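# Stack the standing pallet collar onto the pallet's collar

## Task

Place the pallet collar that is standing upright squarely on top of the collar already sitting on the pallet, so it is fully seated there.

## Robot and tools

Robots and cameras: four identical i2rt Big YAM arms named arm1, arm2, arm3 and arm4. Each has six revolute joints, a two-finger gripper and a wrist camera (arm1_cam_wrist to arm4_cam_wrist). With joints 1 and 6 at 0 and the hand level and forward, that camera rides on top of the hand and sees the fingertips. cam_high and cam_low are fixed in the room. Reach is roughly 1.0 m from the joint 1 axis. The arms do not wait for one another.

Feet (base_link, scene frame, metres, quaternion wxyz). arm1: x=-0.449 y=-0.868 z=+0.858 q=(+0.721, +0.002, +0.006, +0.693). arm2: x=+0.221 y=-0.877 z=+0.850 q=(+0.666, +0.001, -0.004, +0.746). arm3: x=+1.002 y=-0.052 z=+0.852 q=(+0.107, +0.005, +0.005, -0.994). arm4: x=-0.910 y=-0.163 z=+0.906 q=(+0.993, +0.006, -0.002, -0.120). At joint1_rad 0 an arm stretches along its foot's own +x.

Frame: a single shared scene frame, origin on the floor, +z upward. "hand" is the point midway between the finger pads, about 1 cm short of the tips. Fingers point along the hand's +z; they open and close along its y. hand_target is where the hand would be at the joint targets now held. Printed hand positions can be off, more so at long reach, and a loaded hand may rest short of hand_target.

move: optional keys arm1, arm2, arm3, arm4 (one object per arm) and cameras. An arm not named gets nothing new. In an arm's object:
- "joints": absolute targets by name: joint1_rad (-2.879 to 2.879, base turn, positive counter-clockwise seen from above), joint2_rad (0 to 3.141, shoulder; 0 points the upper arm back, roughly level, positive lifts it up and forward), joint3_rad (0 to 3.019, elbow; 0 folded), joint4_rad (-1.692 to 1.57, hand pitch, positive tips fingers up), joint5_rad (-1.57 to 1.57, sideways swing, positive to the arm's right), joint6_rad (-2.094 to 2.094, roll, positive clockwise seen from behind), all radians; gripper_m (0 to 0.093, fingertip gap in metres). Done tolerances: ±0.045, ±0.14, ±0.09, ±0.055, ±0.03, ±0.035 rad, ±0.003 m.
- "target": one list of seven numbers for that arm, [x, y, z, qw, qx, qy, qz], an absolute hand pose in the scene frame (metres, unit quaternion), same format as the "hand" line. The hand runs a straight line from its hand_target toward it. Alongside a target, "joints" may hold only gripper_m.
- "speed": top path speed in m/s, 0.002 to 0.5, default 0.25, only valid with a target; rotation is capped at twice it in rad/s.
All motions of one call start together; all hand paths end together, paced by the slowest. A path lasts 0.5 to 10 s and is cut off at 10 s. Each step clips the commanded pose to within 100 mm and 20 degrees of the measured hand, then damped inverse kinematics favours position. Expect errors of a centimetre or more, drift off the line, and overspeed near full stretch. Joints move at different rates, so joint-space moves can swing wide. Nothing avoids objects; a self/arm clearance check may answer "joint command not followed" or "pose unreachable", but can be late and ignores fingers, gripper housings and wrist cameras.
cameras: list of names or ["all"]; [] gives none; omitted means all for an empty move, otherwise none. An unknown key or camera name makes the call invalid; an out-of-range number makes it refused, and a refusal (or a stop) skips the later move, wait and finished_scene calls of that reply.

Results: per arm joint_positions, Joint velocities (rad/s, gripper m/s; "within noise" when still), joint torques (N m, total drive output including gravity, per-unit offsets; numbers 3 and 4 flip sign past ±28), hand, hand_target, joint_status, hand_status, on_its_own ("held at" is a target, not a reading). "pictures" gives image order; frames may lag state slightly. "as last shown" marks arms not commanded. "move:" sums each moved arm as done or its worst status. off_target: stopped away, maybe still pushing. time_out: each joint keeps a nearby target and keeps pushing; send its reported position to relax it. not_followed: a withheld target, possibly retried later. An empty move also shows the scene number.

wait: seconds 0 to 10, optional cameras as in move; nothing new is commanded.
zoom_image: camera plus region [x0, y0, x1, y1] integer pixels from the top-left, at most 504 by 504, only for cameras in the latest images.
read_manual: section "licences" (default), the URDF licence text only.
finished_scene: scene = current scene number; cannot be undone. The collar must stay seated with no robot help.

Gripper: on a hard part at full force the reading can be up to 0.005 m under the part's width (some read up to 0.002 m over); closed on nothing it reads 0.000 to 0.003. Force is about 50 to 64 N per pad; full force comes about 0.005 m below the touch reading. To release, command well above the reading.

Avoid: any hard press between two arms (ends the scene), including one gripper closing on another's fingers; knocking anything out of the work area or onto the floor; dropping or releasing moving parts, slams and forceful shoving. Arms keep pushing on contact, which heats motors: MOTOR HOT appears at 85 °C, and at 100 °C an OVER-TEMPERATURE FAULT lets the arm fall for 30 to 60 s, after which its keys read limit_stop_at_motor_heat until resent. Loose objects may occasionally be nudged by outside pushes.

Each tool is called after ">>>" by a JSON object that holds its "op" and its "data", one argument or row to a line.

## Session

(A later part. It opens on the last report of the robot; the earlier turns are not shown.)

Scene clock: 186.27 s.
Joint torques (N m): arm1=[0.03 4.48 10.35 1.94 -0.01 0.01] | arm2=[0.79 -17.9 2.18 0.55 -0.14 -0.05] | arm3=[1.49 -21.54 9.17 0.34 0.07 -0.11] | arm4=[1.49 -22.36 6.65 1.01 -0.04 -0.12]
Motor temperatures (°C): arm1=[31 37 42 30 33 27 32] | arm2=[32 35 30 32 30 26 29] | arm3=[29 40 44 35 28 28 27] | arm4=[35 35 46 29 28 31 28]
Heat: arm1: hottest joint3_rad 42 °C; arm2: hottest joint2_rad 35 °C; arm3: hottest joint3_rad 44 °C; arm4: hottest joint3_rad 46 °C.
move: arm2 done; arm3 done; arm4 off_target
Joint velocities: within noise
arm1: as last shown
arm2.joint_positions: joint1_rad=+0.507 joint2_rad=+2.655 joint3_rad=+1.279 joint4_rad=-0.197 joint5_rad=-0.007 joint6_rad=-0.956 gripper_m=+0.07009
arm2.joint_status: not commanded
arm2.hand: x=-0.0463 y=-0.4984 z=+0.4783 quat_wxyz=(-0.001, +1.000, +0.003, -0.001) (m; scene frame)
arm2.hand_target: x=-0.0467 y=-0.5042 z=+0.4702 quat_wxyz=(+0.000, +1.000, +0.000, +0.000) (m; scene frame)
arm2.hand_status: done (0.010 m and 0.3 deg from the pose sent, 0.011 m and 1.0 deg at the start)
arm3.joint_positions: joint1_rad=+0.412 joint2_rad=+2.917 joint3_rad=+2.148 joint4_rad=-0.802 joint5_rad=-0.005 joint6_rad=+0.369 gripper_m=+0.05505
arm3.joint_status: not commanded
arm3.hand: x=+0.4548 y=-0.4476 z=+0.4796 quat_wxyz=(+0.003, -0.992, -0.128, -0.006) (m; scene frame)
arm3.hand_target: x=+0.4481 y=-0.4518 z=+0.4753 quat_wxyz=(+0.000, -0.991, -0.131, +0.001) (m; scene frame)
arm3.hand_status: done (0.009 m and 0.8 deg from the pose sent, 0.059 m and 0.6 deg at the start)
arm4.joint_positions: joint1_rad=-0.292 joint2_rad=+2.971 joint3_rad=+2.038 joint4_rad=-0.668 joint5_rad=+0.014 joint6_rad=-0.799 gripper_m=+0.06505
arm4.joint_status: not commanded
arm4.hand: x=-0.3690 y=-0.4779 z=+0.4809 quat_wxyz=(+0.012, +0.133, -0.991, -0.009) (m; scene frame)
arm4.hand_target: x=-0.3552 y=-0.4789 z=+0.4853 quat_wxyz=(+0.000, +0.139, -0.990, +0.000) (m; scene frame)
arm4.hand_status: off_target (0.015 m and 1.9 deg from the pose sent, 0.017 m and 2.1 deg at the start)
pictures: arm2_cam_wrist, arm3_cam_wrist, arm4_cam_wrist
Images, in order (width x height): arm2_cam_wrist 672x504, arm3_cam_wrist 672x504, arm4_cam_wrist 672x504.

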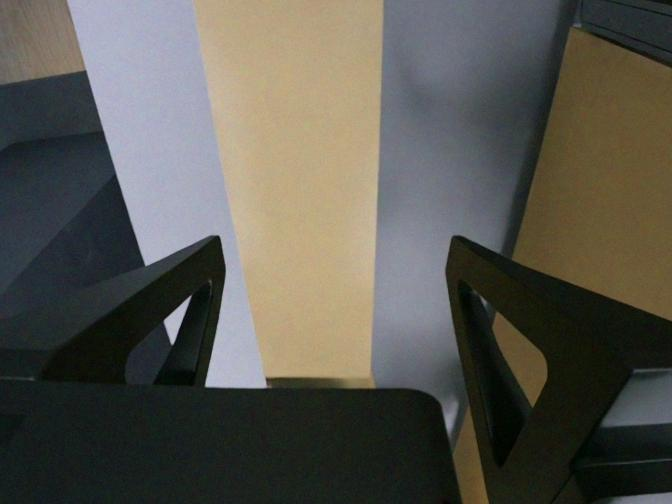

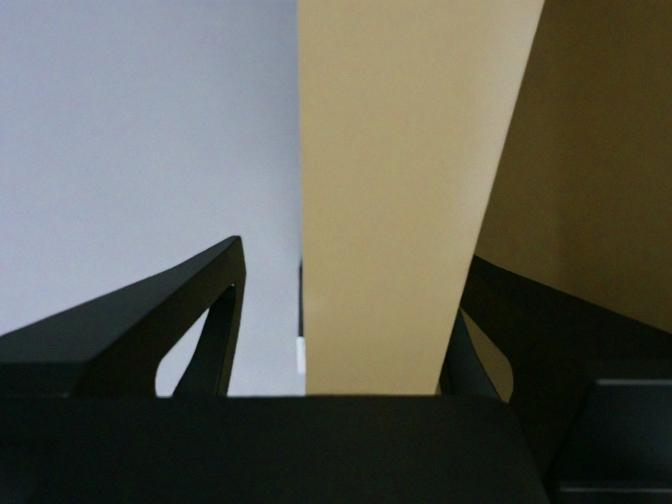

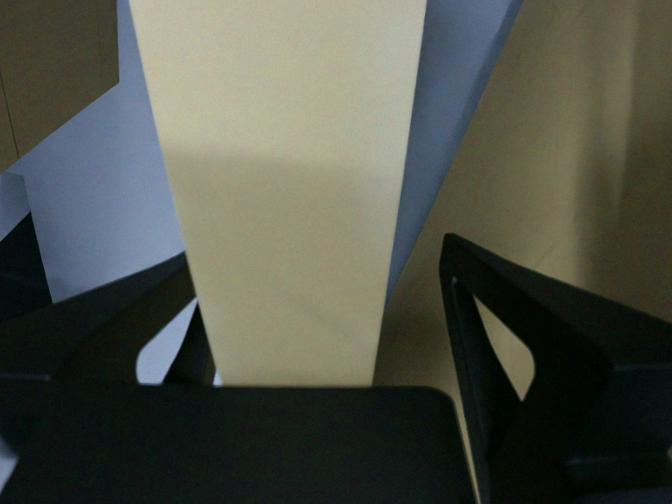

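>>> {"op": "move", "data": {
  "arm2": {"joints":{"gripper_m":0.012}},
  "arm3": {"joints":{"gripper_m":0.012}},
  "arm4": {"joints":{"gripper_m":0.012}},
  "cameras": ["all"]
}}

Scene clock: 189.10 s.
Joint torques (N m): arm1=[0.03 4.48 10.33 1.94 -0.02 0.01] | arm2=[0.21 -17.9 2.61 0.47 -0.2 0.04] | arm3=[1.26 -21.71 9.06 0.32 0.11 -0.23] | arm4=[1.38 -22.42 6.69 0.84 -0.15 -0.28]
Motor temperatures (°C): arm1=[31 37 42 30 33 27 32] | arm2=[32 35 29 32 30 26 29] | arm3=[29 39 44 35 28 28 27] | arm4=[35 36 46 29 28 31 28]
Heat: arm1: hottest joint3_rad 42 °C; arm2: hottest joint2_rad 35 °C; arm3: hottest joint3_rad 44 °C; arm4: hottest joint3_rad 46 °C.
move: arm2 off_target; arm3 off_target; arm4 off_target
Joint velocities: within noise
arm1: as last shown
arm2.joint_positions: joint1_rad=+0.515 joint2_rad=+2.655 joint3_rad=+1.273 joint4_rad=-0.195 joint5_rad=-0.006 joint6_rad=-0.966 gripper_m=+0.01962
arm2.joint_status: gripper_m off_target (ended at +0.01965, target +0.01200)
arm2.hand: x=-0.0470 y=-0.5033 z=+0.4775 quat_wxyz=(+0.001, +1.000, +0.012, +0.001) (m; scene frame)
arm2.hand_target: x=-0.0468 y=-0.5041 z=+0.4703 quat_wxyz=(+0.000, +1.000, +0.000, +0.000) (m; scene frame)
arm2.hand_status: not commanded
arm3.joint_positions: joint1_rad=+0.412 joint2_rad=+2.918 joint3_rad=+2.149 joint4_rad=-0.802 joint5_rad=-0.007 joint6_rad=+0.381 gripper_m=+0.02082
arm3.joint_status: gripper_m off_target (ended at +0.02086, target +0.01200)
arm3.hand: x=+0.4551 y=-0.4478 z=+0.4791 quat_wxyz=(+0.002, -0.992, -0.122, -0.007) (m; scene frame)
arm3.hand_target: x=+0.4482 y=-0.4518 z=+0.4753 quat_wxyz=(+0.000, -0.991, -0.130, +0.000) (m; scene frame)
arm3.hand_status: not commanded
arm4.joint_positions: joint1_rad=-0.292 joint2_rad=+2.971 joint3_rad=+2.038 joint4_rad=-0.663 joint5_rad=+0.017 joint6_rad=-0.782 gripper_m=+0.01914
arm4.joint_status: gripper_m off_target (ended at +0.01916, target +0.01200)
arm4.hand: x=-0.3683 y=-0.4789 z=+0.4808 quat_wxyz=(+0.012, +0.125, -0.992, -0.007) (m; scene frame)
arm4.hand_target: x=-0.3552 y=-0.4790 z=+0.4853 quat_wxyz=(+0.000, +0.139, -0.990, +0.000) (m; scene frame)
arm4.hand_status: not commanded
pictures: arm1_cam_wrist, arm2_cam_wrist, arm3_cam_wrist, arm4_cam_wrist, cam_high, cam_low
Images, in order (width x height): arm1_cam_wrist 672x504, arm2_cam_wrist 672x504, arm3_cam_wrist 672x504, arm4_cam_wrist 672x504, cam_high 672x504, cam_low 672x504.

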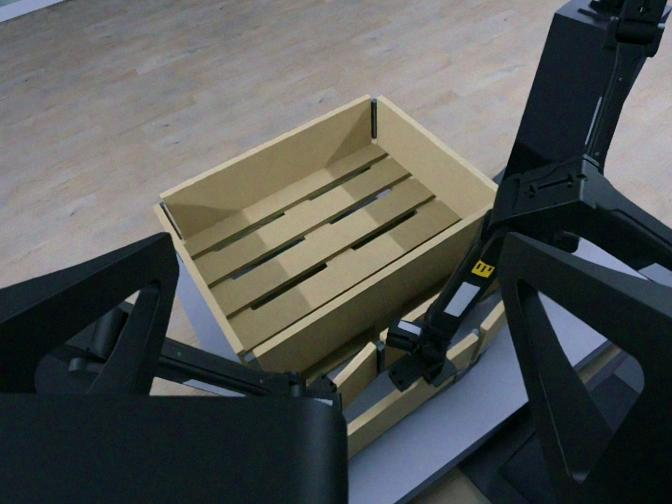

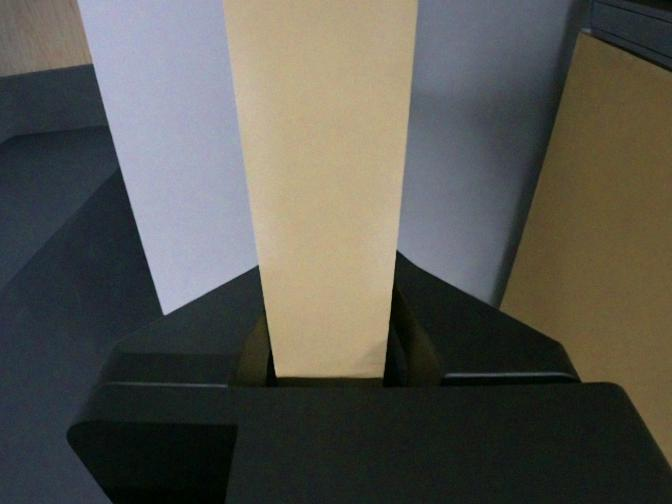

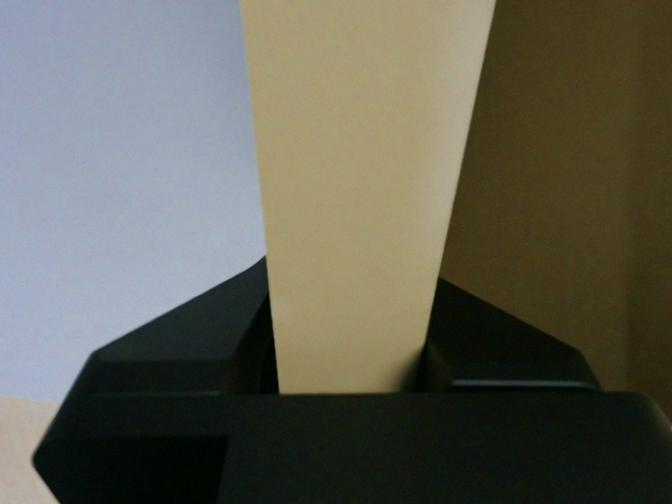

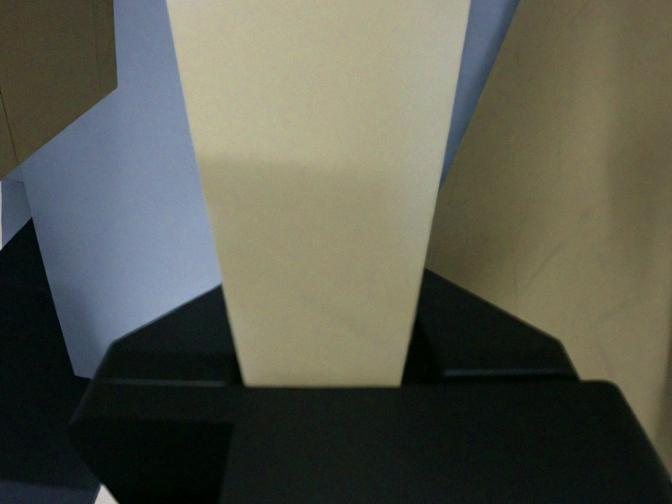

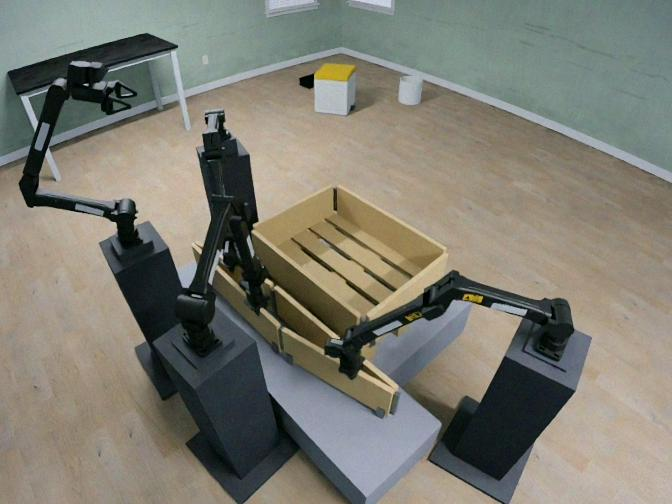

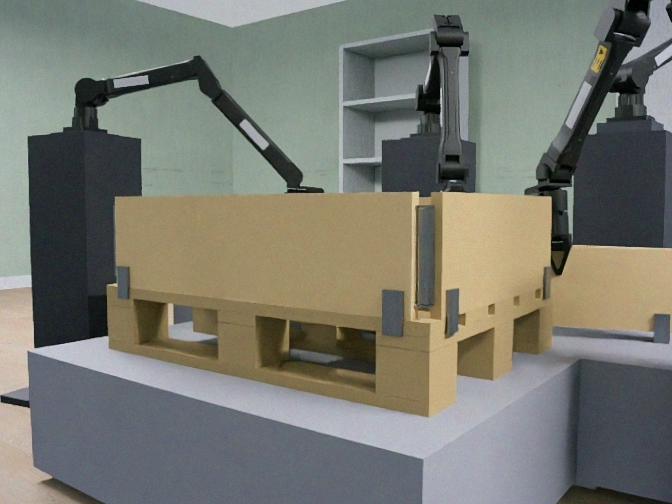

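>>> {"op": "move", "data": {
  "arm2": {"target":[-0.047,-0.504,0.54,0,-1,0,0],"speed":0.08},
  "arm3": {"target":[0.448,-0.452,0.545,0,-0.991,-0.1305,0],"speed":0.08},
  "arm4": {"target":[-0.355,-0.479,0.555,0,-0.139,0.990,0],"speed":0.08},
  "cameras": ["all"]
}}

Scene clock: 195.80 s.
Joint torques (N m): arm1=[-0.09 4.54 10.33 1.95 -0.02 0] | arm2=[0.03 -27.52 -0.17 -1.88 -0.2 -0.07] | arm3=[1.55 -30.8 4.89 -1.31 0 0.4] | arm4=[-2.37 -29.63 3.08 -1.11 -0.11 -0.08]
Motor temperatures (°C): arm1=[31 37 42 30 33 27 32] | arm2=[32 35 29 32 30 26 29] | arm3=[29 39 44 35 28 27 28] | arm4=[35 37 45 29 28 31 29]
Heat: arm1: hottest joint3_rad 42 °C; arm2: hottest joint2_rad 35 °C; arm3: hottest joint3_rad 44 °C; arm4: hottest joint3_rad 45 °C.
move: arm2 off_target; arm3 off_target; arm4 off_target
Joint velocities: within noise
arm1.joint_positions: joint1_rad=-0.398 joint2_rad=+0.470 joint3_rad=+1.390 joint4_rad=-1.240 joint5_rad=+0.115 joint6_rad=+0.097 gripper_m=+0.09396
arm1.joint_status: not commanded
arm1.hand: x=-0.3492 y=-0.7115 z=+1.4449 quat_wxyz=(-0.499, +0.372, -0.723, -0.299) (m; scene frame)
arm1.hand_target: x=-0.3509 y=-0.7153 z=+1.4564 quat_wxyz=(-0.508, +0.368, -0.717, -0.306) (m; scene frame)
arm1.hand_status: not commanded
arm2.joint_positions: joint1_rad=+0.515 joint2_rad=+2.606 joint3_rad=+1.196 joint4_rad=-0.183 joint5_rad=-0.006 joint6_rad=-0.946 gripper_m=+0.01962
arm2.joint_status: not commanded
arm2.hand: x=-0.0348 y=-0.5204 z=+0.4935 quat_wxyz=(+0.007, +1.000, +0.002, +0.006) (m; scene frame)
arm2.hand_target: x=-0.0481 y=-0.5024 z=+0.5357 quat_wxyz=(-0.005, +1.000, -0.004, -0.004) (m; scene frame)
arm2.hand_status: off_target (0.051 m and 1.1 deg from the pose sent, 0.063 m and 1.4 deg at the start)
arm3.joint_positions: joint1_rad=+0.410 joint2_rad=+2.872 joint3_rad=+2.066 joint4_rad=-0.767 joint5_rad=-0.005 joint6_rad=+0.308 gripper_m=+0.02084
arm3.joint_status: not commanded
arm3.hand: x=+0.4630 y=-0.4396 z=+0.4872 quat_wxyz=(+0.003, -0.987, -0.158, -0.007) (m; scene frame)
arm3.hand_target: x=+0.4451 y=-0.4542 z=+0.5412 quat_wxyz=(-0.004, -0.991, -0.136, +0.006) (m; scene frame)
arm3.hand_status: off_target (0.061 m and 3.2 deg from the pose sent, 0.066 m and 1.3 deg at the start)
arm4.joint_positions: joint1_rad=-0.254 joint2_rad=+2.915 joint3_rad=+1.933 joint4_rad=-0.611 joint5_rad=+0.017 joint6_rad=-0.812 gripper_m=+0.01912
arm4.joint_status: not commanded
arm4.hand: x=-0.3694 y=-0.4513 z=+0.4922 quat_wxyz=(+0.010, +0.159, -0.987, -0.005) (m; scene frame)
arm4.hand_target: x=-0.3523 y=-0.4809 z=+0.5497 quat_wxyz=(-0.005, +0.144, -0.990, +0.005) (m; scene frame)
arm4.hand_status: off_target (0.070 m and 2.6 deg from the pose sent, 0.075 m and 2.2 deg at the start)
pictures: arm1_cam_wrist, arm2_cam_wrist, arm3_cam_wrist, arm4_cam_wrist, cam_high, cam_low
Images, in order (width x height): arm1_cam_wrist 672x504, arm2_cam_wrist 672x504, arm3_cam_wrist 672x504, arm4_cam_wrist 672x504, cam_high 672x504, cam_low 672x504.

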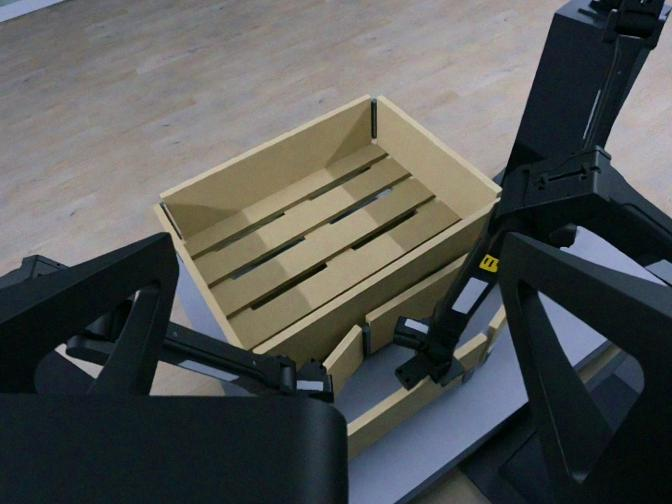

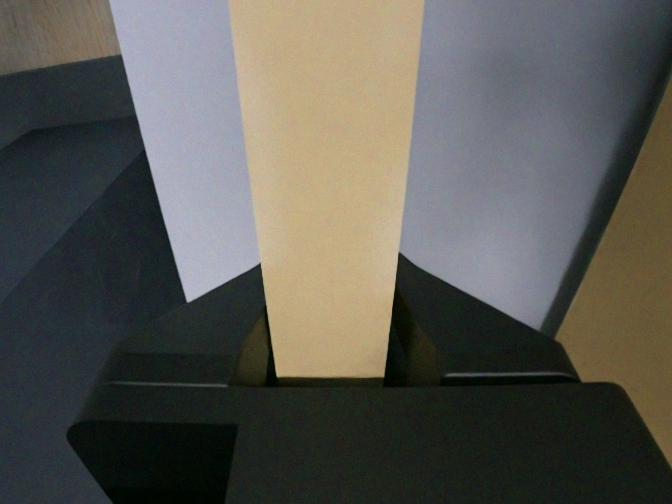

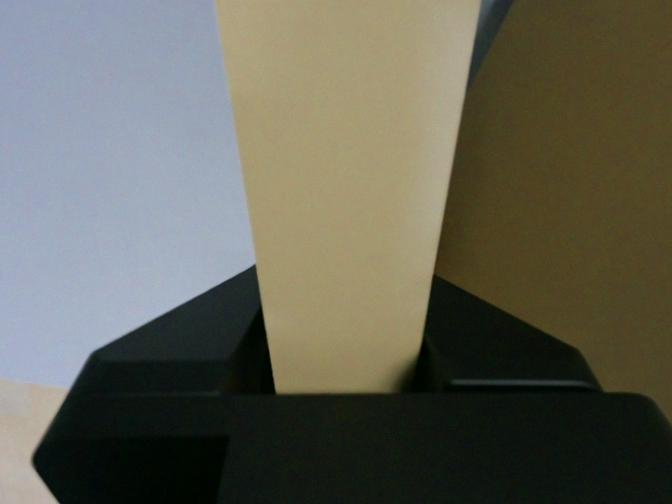

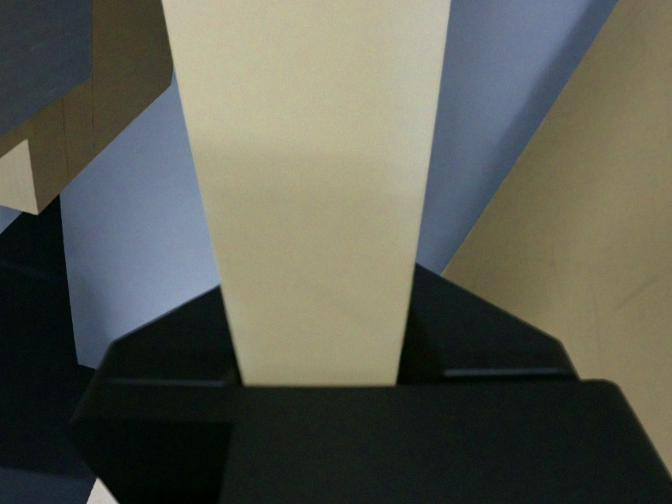

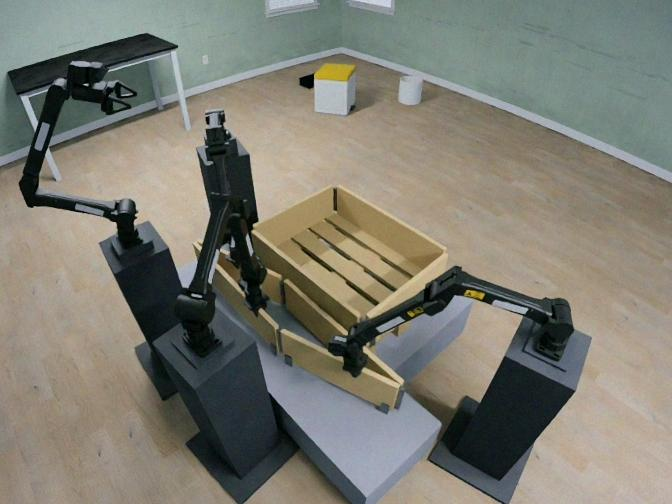

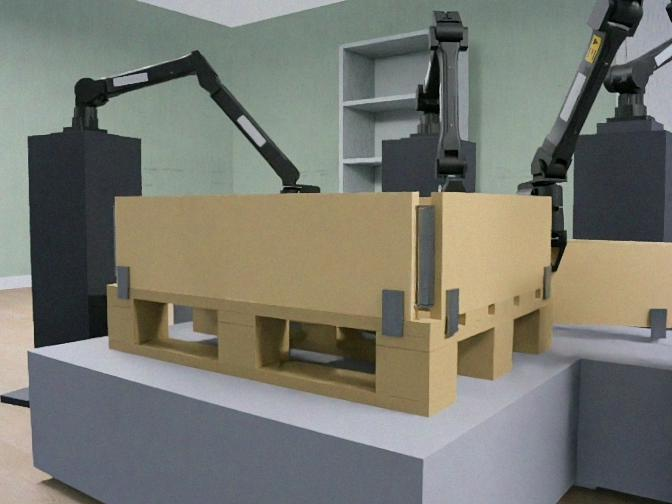

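>>> {"op": "move", "data": {
  "arm2": {"target":[-0.047,-0.535,0.58,0,-1,0,0],"speed":0.08},
  "arm3": {"target":[0.448,-0.49,0.59,0,-0.991,-0.1305,0],"speed":0.08},
  "arm4": {"target":[-0.355,-0.525,0.59,0,-0.139,0.990,0],"speed":0.08},
  "cameras": ["all"]
}}

Scene clock: 210.00 s.
Joint torques (N m): arm1=[-0.03 4.54 10.33 1.94 -0.01 0.01] | arm2=[0.5 -28.16 -0.7 -2.07 -0.19 -0.03] | arm3=[2.73 -30.8 8.62 -2.65 0.34 0.79] | arm4=[-2.37 -29.27 6.91 -2.76 -0.39 0.09]
Motor temperatures (°C): arm1=[30 37 42 30 33 27 31] | arm2=[32 35 29 32 30 26 30] | arm3=[29 41 43 35 28 28 29] | arm4=[35 40 44 29 28 31 29]
Heat: arm1: hottest joint3_rad 42 °C; arm2: hottest joint2_rad 35 °C; arm3: hottest joint3_rad 43 °C; arm4: hottest joint3_rad 44 °C.
move: arm2 off_target; arm3 off_target; arm4 off_target
Joint velocities: within noise
arm1: as last shown
arm2.joint_positions: joint1_rad=+0.551 joint2_rad=+2.509 joint3_rad=+1.074 joint4_rad=-0.181 joint5_rad=-0.007 joint6_rad=-0.927 gripper_m=+0.01962
arm2.joint_status: not commanded
arm2.hand: x=-0.0293 y=-0.5533 z=+0.5266 quat_wxyz=(+0.016, +1.000, +0.010, +0.013) (m; scene frame)
arm2.hand_target: x=-0.0463 y=-0.5358 z=+0.5740 quat_wxyz=(-0.001, +1.000, +0.004, -0.001) (m; scene frame)
arm2.hand_status: off_target (0.059 m and 2.6 deg from the pose sent, 0.089 m and 1.1 deg at the start)
arm3.joint_positions: joint1_rad=+0.437 joint2_rad=+2.824 joint3_rad=+2.076 joint4_rad=-0.833 joint5_rad=-0.016 joint6_rad=+0.317 gripper_m=+0.02091
arm3.joint_status: not commanded
arm3.hand: x=+0.4659 y=-0.4629 z=+0.5208 quat_wxyz=(+0.000, -0.986, -0.166, -0.014) (m; scene frame)
arm3.hand_target: x=+0.4485 y=-0.4898 z=+0.5863 quat_wxyz=(-0.003, -0.991, -0.132, +0.002) (m; scene frame)
arm3.hand_status: off_target (0.076 m and 4.4 deg from the pose sent, 0.115 m and 3.2 deg at the start)
arm4.joint_positions: joint1_rad=-0.304 joint2_rad=+2.866 joint3_rad=+1.944 joint4_rad=-0.662 joint5_rad=+0.025 joint6_rad=-0.880 gripper_m=+0.01912
arm4.joint_status: not commanded
arm4.hand: x=-0.3689 y=-0.4898 z=+0.5238 quat_wxyz=(+0.009, +0.167, -0.986, +0.000) (m; scene frame)
arm4.hand_target: x=-0.3555 y=-0.5250 z=+0.5851 quat_wxyz=(+0.000, +0.139, -0.990, +0.001) (m; scene frame)
arm4.hand_status: off_target (0.076 m and 3.4 deg from the pose sent, 0.123 m and 2.6 deg at the start)
pictures: arm1_cam_wrist, arm2_cam_wrist, arm3_cam_wrist, arm4_cam_wrist, cam_high, cam_low
Images, in order (width x height): arm1_cam_wrist 672x504, arm2_cam_wrist 672x504, arm3_cam_wrist 672x504, arm4_cam_wrist 672x504, cam_high 672x504, cam_low 672x504.

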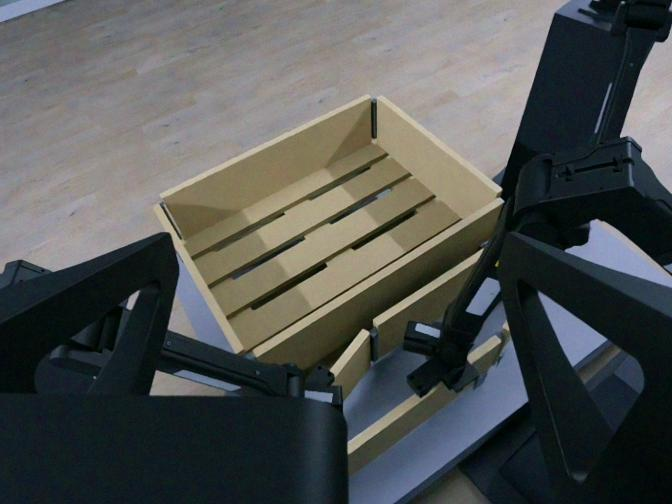

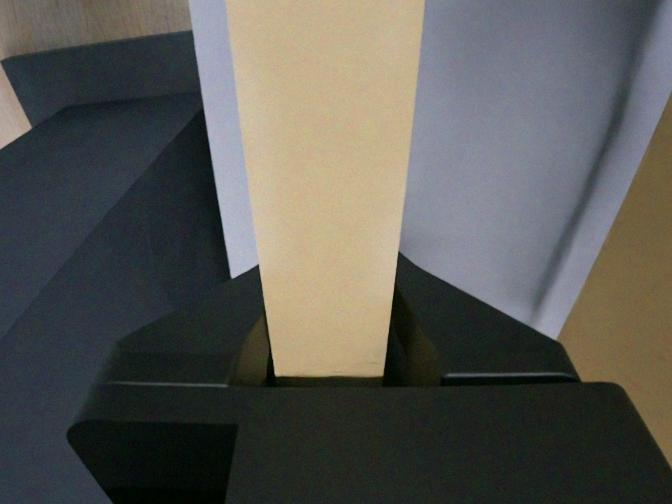

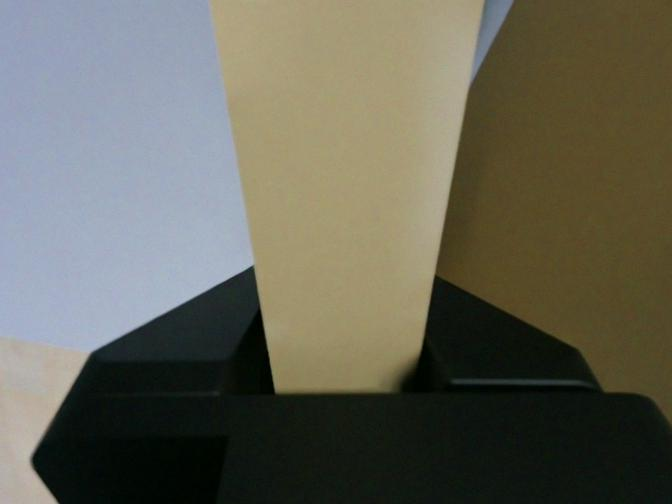

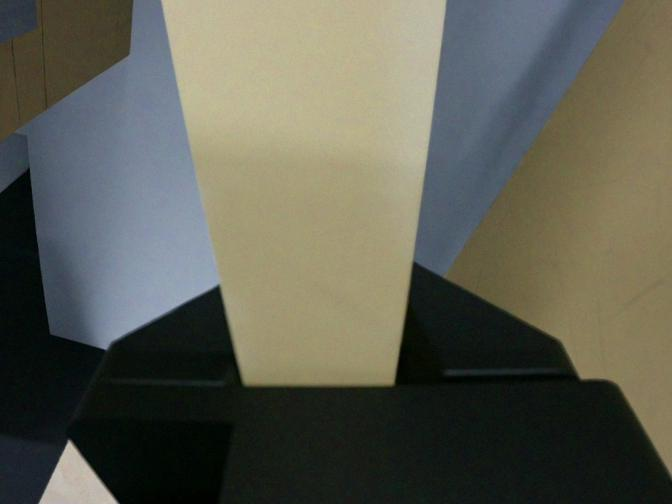

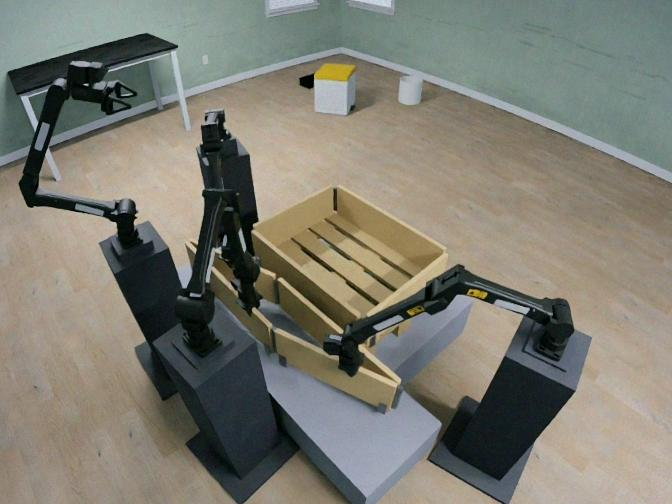

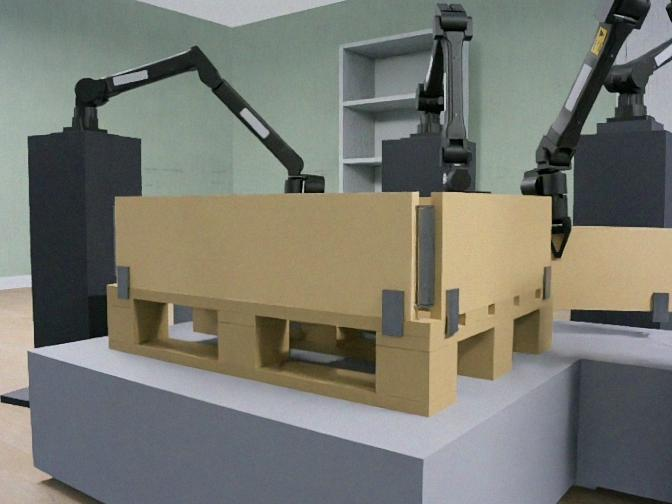

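>>> {"op": "move", "data": {
  "arm2": {"target":[-0.047,-0.535,0.76,0,-1,0,0],"speed":0.1},
  "arm3": {"target":[0.448,-0.49,0.77,0,-0.991,-0.1305,0],"speed":0.1},
  "arm4": {"target":[-0.355,-0.525,0.77,0,-0.139,0.990,0],"speed":0.1},
  "cameras": ["arm1_cam_wrist","cam_high","cam_low"]
}}

>>> {"op": "move", "data": {
  "arm2": {"target":[-0.047,-0.535,0.92,0,-1,0,0],"speed":0.1},
  "arm3": {"target":[0.448,-0.49,0.935,0,-0.991,-0.1305,0],"speed":0.1},
  "arm4": {"target":[-0.355,-0.525,0.935,0,-0.139,0.990,0],"speed":0.1},
  "cameras": ["all"]
}}

Scene clock: 218.00 s.
Joint torques (N m): arm1=[0.09 4.48 10.35 1.95 -0.02 0.01] | arm2=[0.15 -27.28 5.65 -3.51 -0.36 0.11] | arm3=[2.08 -32.67 10.09 -2.22 0.72 0.39] | arm4=[-0.79 -30.21 8.18 -2.56 -0.89 -0.02]
Motor temperatures (°C): arm1=[30 37 42 30 33 27 31] | arm2=[32 36 28 32 30 26 30] | arm3=[28 41 43 35 28 28 29] | arm4=[35 40 43 29 28 31 30]
Heat: arm1: hottest joint3_rad 42 °C; arm2: hottest joint2_rad 36 °C; arm3: hottest joint3_rad 43 °C; arm4: hottest joint3_rad 43 °C.
move: arm2 off_target; arm3 off_target; arm4 off_target
Joint velocities: within noise
arm1: as last shown
arm2.joint_positions: joint1_rad=+0.553 joint2_rad=+2.056 joint3_rad=+0.934 joint4_rad=-0.514 joint5_rad=-0.003 joint6_rad=-0.937 gripper_m=+0.01985
arm2.joint_status: not commanded
arm2.hand: x=-0.0302 y=-0.5543 z=+0.6952 quat_wxyz=(+0.023, +0.999, +0.016, +0.021) (m; scene frame)
arm2.hand_target: x=-0.0457 y=-0.5363 z=+0.7528 quat_wxyz=(-0.001, +1.000, +0.000, -0.001) (m; scene frame)
arm2.hand_status: off_target (0.070 m and 4.0 deg from the pose sent, 0.235 m and 2.6 deg at the start)
arm3.joint_positions: joint1_rad=+0.445 joint2_rad=+2.538 joint3_rad=+1.973 joint4_rad=-1.061 joint5_rad=-0.025 joint6_rad=+0.361 gripper_m=+0.02096
arm3.joint_status: not commanded
arm3.hand: x=+0.4680 y=-0.4708 z=+0.6821 quat_wxyz=(+0.007, -0.988, -0.148, -0.036) (m; scene frame)
arm3.hand_target: x=+0.4495 y=-0.4891 z=+0.7658 quat_wxyz=(-0.002, -0.991, -0.131, +0.001) (m; scene frame)
arm3.hand_status: off_target (0.092 m and 4.6 deg from the pose sent, 0.251 m and 4.4 deg at the start; pose on its path clipped on 54 of 81 steps)
arm4.joint_positions: joint1_rad=-0.321 joint2_rad=+2.527 joint3_rad=+1.785 joint4_rad=-0.858 joint5_rad=+0.037 joint6_rad=-0.865 gripper_m=+0.01950
arm4.joint_status: not commanded
arm4.hand: x=-0.3663 y=-0.5089 z=+0.6949 quat_wxyz=(+0.019, +0.152, -0.988, -0.001) (m; scene frame)
arm4.hand_target: x=-0.3551 y=-0.5249 z=+0.7651 quat_wxyz=(-0.001, +0.138, -0.990, +0.001) (m; scene frame)
arm4.hand_status: off_target (0.078 m and 2.7 deg from the pose sent, 0.249 m and 3.4 deg at the start; pose on its path clipped on 29 of 81 steps)
pictures: arm1_cam_wrist, cam_high, cam_low
Images, in order (width x height): arm1_cam_wrist 672x504, cam_high 672x504, cam_low 672x504.

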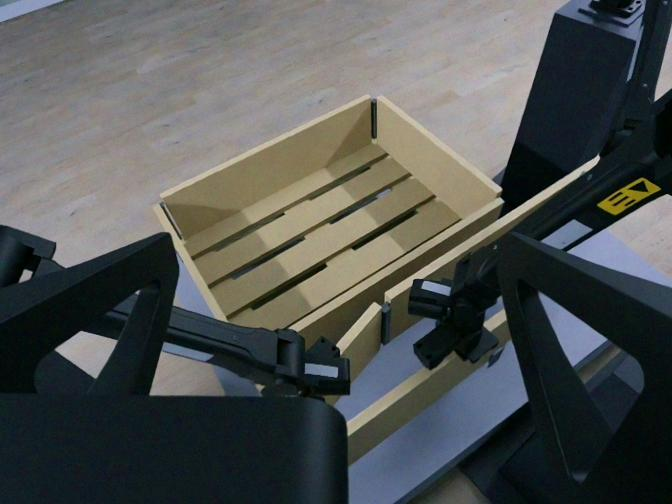

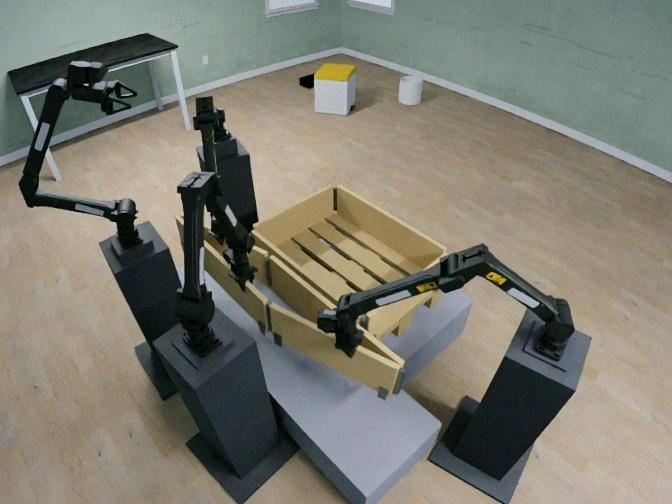

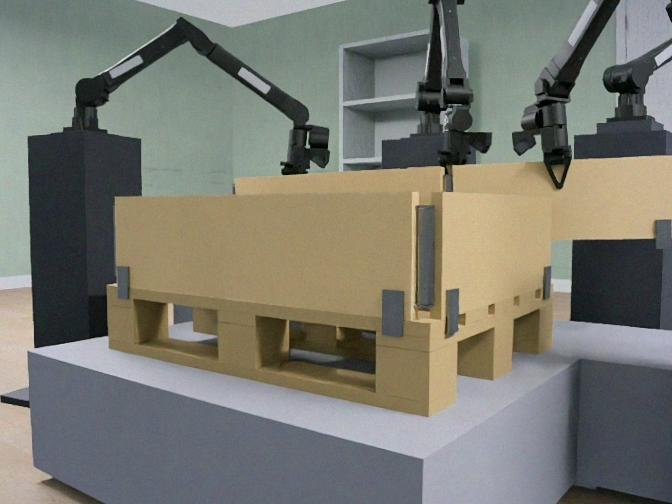

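Scene clock: 221.03 s.
Joint torques (N m): arm1=[-0.03 4.48 10.33 1.92 -0.02 0.01] | arm2=[-0.03 -23.71 14.79 -4.57 -0.48 0.13] | arm3=[1.61 -31.33 14.38 -2.52 0.78 0.33] | arm4=[-0.56 -29.27 14.8 -3.62 -1.1 -0.01]
Motor temperatures (°C): arm1=[30 37 42 30 33 27 31] | arm2=[32 37 29 32 30 26 30] | arm3=[28 42 43 35 28 28 29] | arm4=[35 40 44 29 29 31 30]
Heat: arm1: hottest joint3_rad 42 °C; arm2: hottest joint2_rad 37 °C; arm3: hottest joint3_rad 43 °C; arm4: hottest joint3_rad 44 °C.
move: arm2 off_target; arm3 off_target; arm4 off_target
Joint velocities: within noise
arm1: as last shown
arm2.joint_positions: joint1_rad=+0.553 joint2_rad=+1.719 joint3_rad=+0.967 joint4_rad=-0.905 joint5_rad=-0.001 joint6_rad=-0.943 gripper_m=+0.02037
arm2.joint_status: not commanded
arm2.hand: x=-0.0270 y=-0.5597 z=+0.8400 quat_wxyz=(+0.031, +0.999, +0.019, +0.028) (m; scene frame)
arm2.hand_target: x=-0.0447 y=-0.5378 z=+0.9139 quat_wxyz=(-0.003, +1.000, +0.001, -0.003) (m; scene frame)
arm2.hand_status: off_target (0.086 m and 5.3 deg from the pose sent, 0.226 m and 4.0 deg at the start; pose on its path clipped on 33 of 91 steps)
arm3.joint_positions: joint1_rad=+0.451 joint2_rad=+2.355 joint3_rad=+2.001 joint4_rad=-1.296 joint5_rad=-0.027 joint6_rad=+0.366 gripper_m=+0.02100
arm3.joint_status: not commanded
arm3.hand: x=+0.4733 y=-0.4728 z=+0.8158 quat_wxyz=(+0.013, -0.988, -0.148, -0.046) (m; scene frame)
arm3.hand_target: x=+0.4567 y=-0.4839 z=+0.9091 quat_wxyz=(-0.002, -0.991, -0.131, +0.001) (m; scene frame)
arm3.hand_status: off_target (0.123 m and 5.9 deg from the pose sent, 0.254 m and 4.6 deg at the start; pose on its path clipped on 87 of 91 steps)
arm4.joint_positions: joint1_rad=-0.321 joint2_rad=+2.291 joint3_rad=+1.777 joint4_rad=-1.108 joint5_rad=+0.043 joint6_rad=-0.863 gripper_m=+0.01977
arm4.joint_status: not commanded
arm4.hand: x=-0.3696 y=-0.5104 z=+0.8423 quat_wxyz=(+0.030, +0.151, -0.988, -0.006) (m; scene frame)
arm4.hand_target: x=-0.3577 y=-0.5233 z=+0.9305 quat_wxyz=(-0.002, +0.139, -0.990, +0.002) (m; scene frame)
arm4.hand_status: off_target (0.095 m and 3.8 deg from the pose sent, 0.241 m and 2.7 deg at the start; pose on its path clipped on 59 of 91 steps)
pictures: arm1_cam_wrist, arm2_cam_wrist, arm3_cam_wrist, arm4_cam_wrist, cam_high, cam_low
Images, in order (width x height): arm1_cam_wrist 672x504, arm2_cam_wrist 672x504, arm3_cam_wrist 672x504, arm4_cam_wrist 672x504, cam_high 672x504, cam_low 672x504.

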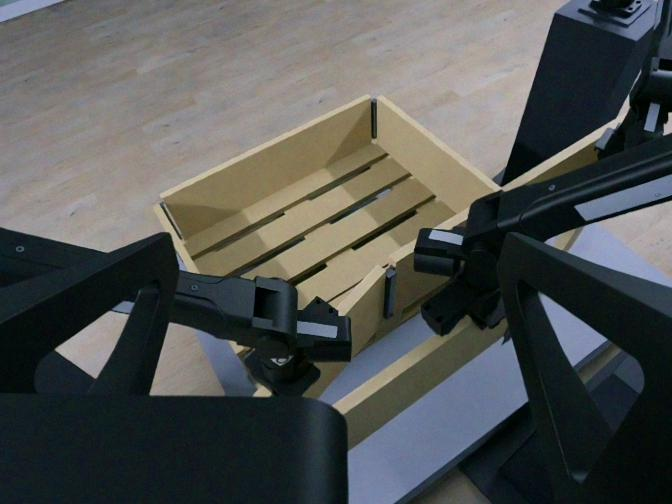

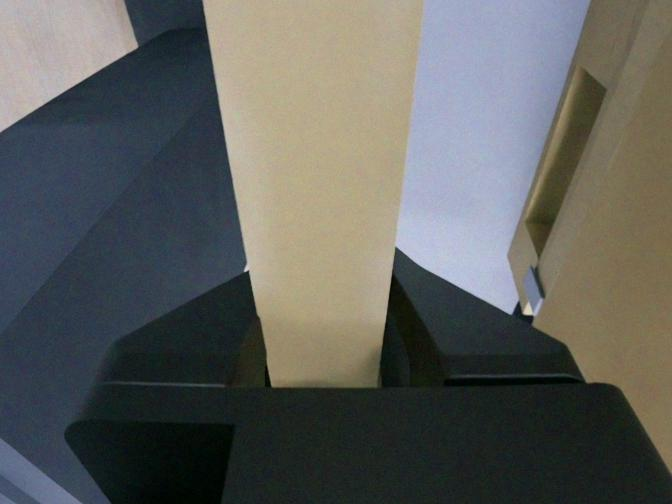

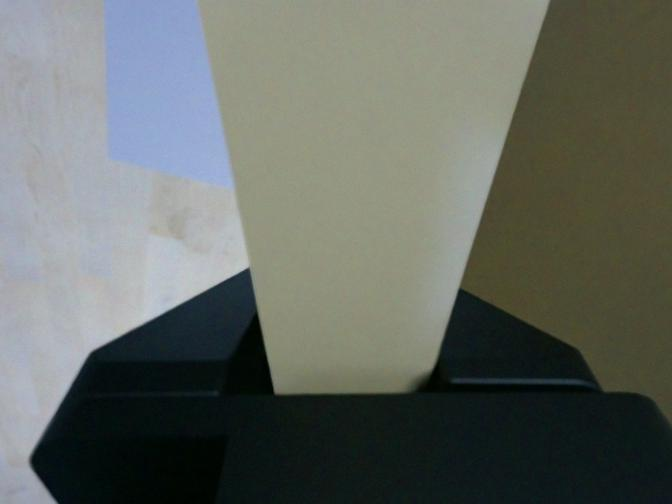

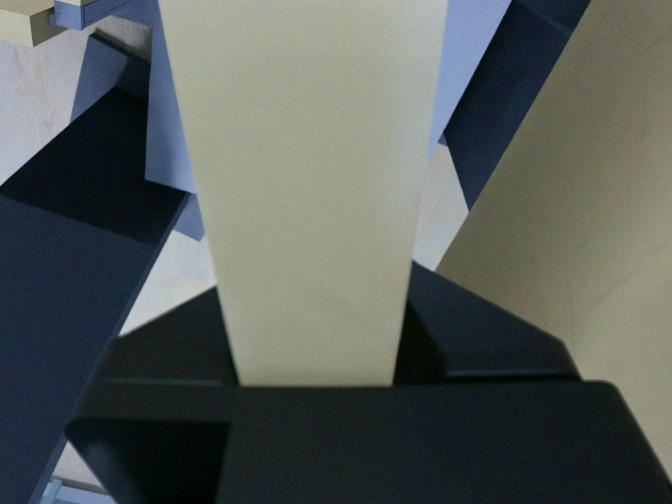

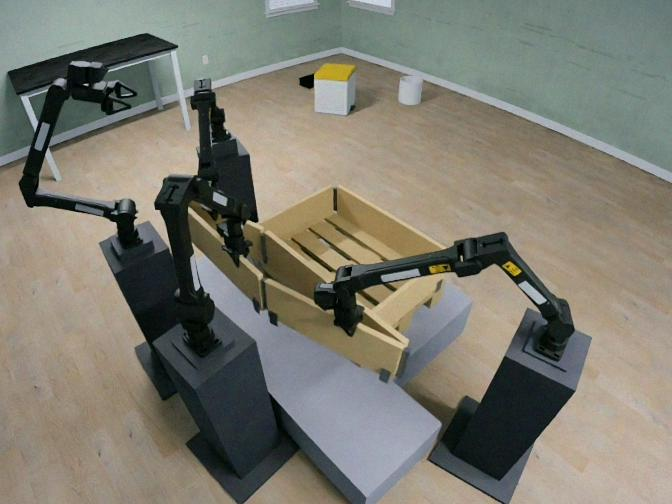

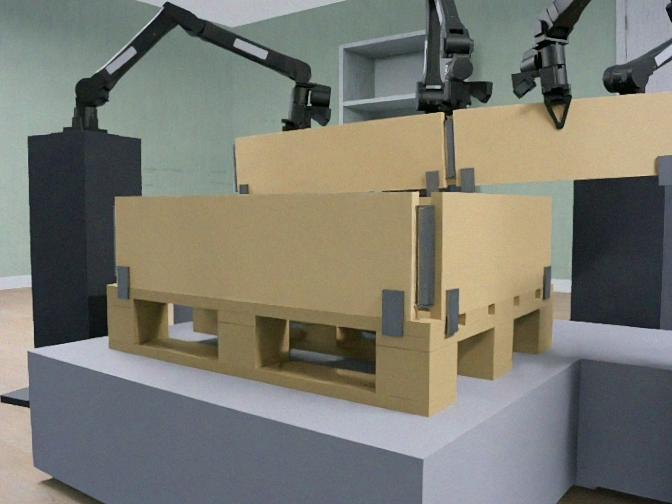

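>>> {"op": "move", "data": {
  "arm2": {"target":[-0.045,-0.538,0.98,0,-1,0,0],"speed":0.1},
  "arm3": {"target":[0.452,-0.487,1.02,0,-0.991,-0.1305,0],"speed":0.1},
  "arm4": {"target":[-0.358,-0.525,0.995,0,-0.139,0.990,0],"speed":0.1},
  "cameras": ["cam_high","cam_low"]
}}

Scene clock: 236.73 s.
Joint torques (N m): arm1=[-0.03 4.48 10.35 1.94 -0.02 0.01] | arm2=[0.03 -23.18 17.25 -4.86 -0.53 0.27] | arm3=[1.55 -31.33 14.41 -2.47 0.81 0.32] | arm4=[-0.44 -29.22 16.06 -3.6 -1.15 -0.03]
Motor temperatures (°C): arm1=[30 37 42 30 32 27 31] | arm2=[32 37 34 33 30 26 30] | arm3=[28 48 48 35 29 28 29] | arm4=[35 39 50 30 30 31 30]
Heat: arm1: hottest joint3_rad 42 °C; arm2: hottest joint2_rad 37 °C; arm3: hottest joint2_rad 48 °C; arm4: hottest joint3_rad 50 °C.
move: arm2 off_target; arm3 off_target; arm4 off_target
Joint velocities: within noise
arm1: as last shown
arm2.joint_positions: joint1_rad=+0.553 joint2_rad=+1.633 joint3_rad=+1.022 joint4_rad=-1.059 joint5_rad=+0.000 joint6_rad=-0.959 gripper_m=+0.02069
arm2.joint_status: not commanded
arm2.hand: x=-0.0263 y=-0.5608 z=+0.8911 quat_wxyz=(+0.036, +0.998, +0.027, +0.032) (m; scene frame)
arm2.hand_target: x=-0.0413 y=-0.5422 z=+0.9732 quat_wxyz=(-0.002, +1.000, +0.001, -0.003) (m; scene frame)
arm2.hand_status: off_target (0.094 m and 6.3 deg from the pose sent, 0.143 m and 5.3 deg at the start; pose on its path clipped on 37 of 78 steps)
arm3.joint_positions: joint1_rad=+0.451 joint2_rad=+2.301 joint3_rad=+2.019 joint4_rad=-1.371 joint5_rad=-0.027 joint6_rad=+0.369 gripper_m=+0.02100
arm3.joint_status: not commanded
arm3.hand: x=+0.4765 y=-0.4705 z=+0.8590 quat_wxyz=(+0.013, -0.988, -0.147, -0.047) (m; scene frame)
arm3.hand_target: x=+0.4651 y=-0.4779 z=+0.9534 quat_wxyz=(-0.002, -0.991, -0.131, +0.002) (m; scene frame)
arm3.hand_status: off_target (0.164 m and 5.9 deg from the pose sent, 0.206 m and 5.9 deg at the start; pose on its path clipped on 76 of 78 steps)
arm4.joint_positions: joint1_rad=-0.321 joint2_rad=+2.233 joint3_rad=+1.826 joint4_rad=-1.225 joint5_rad=+0.045 joint6_rad=-0.858 gripper_m=+0.02003
arm4.joint_status: not commanded
arm4.hand: x=-0.3688 y=-0.5121 z=+0.8962 quat_wxyz=(+0.034, +0.149, -0.988, -0.009) (m; scene frame)
arm4.hand_target: x=-0.3612 y=-0.5229 z=+0.9897 quat_wxyz=(-0.002, +0.137, -0.991, +0.003) (m; scene frame)
arm4.hand_status: off_target (0.100 m and 4.2 deg from the pose sent, 0.154 m and 3.8 deg at the start; pose on its path clipped on 72 of 78 steps)
pictures: cam_high, cam_low
Images, in order (width x height): cam_high 672x504, cam_low 672x504.

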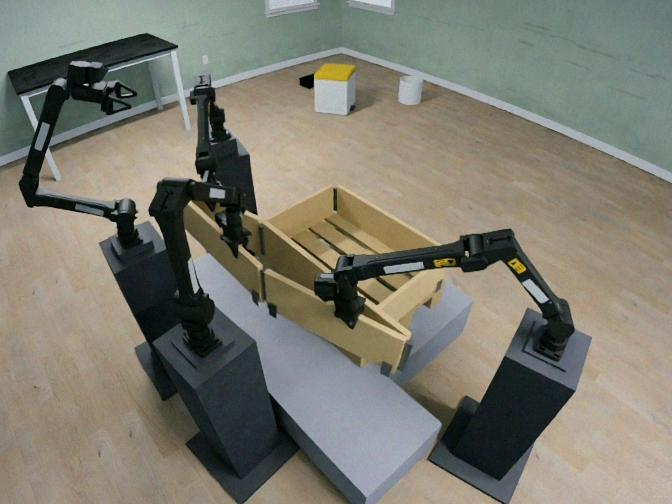

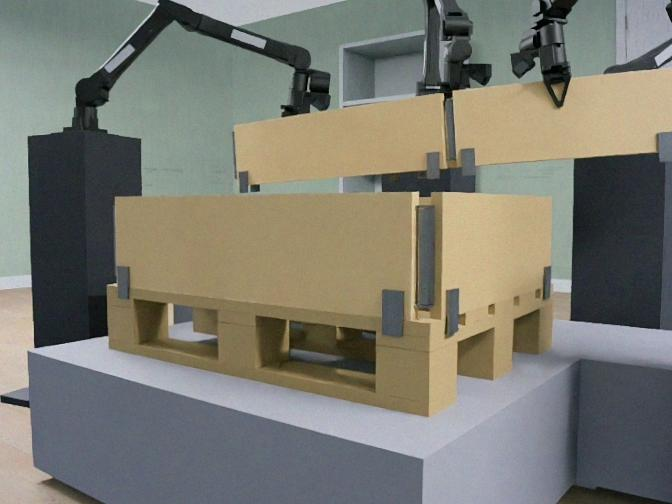

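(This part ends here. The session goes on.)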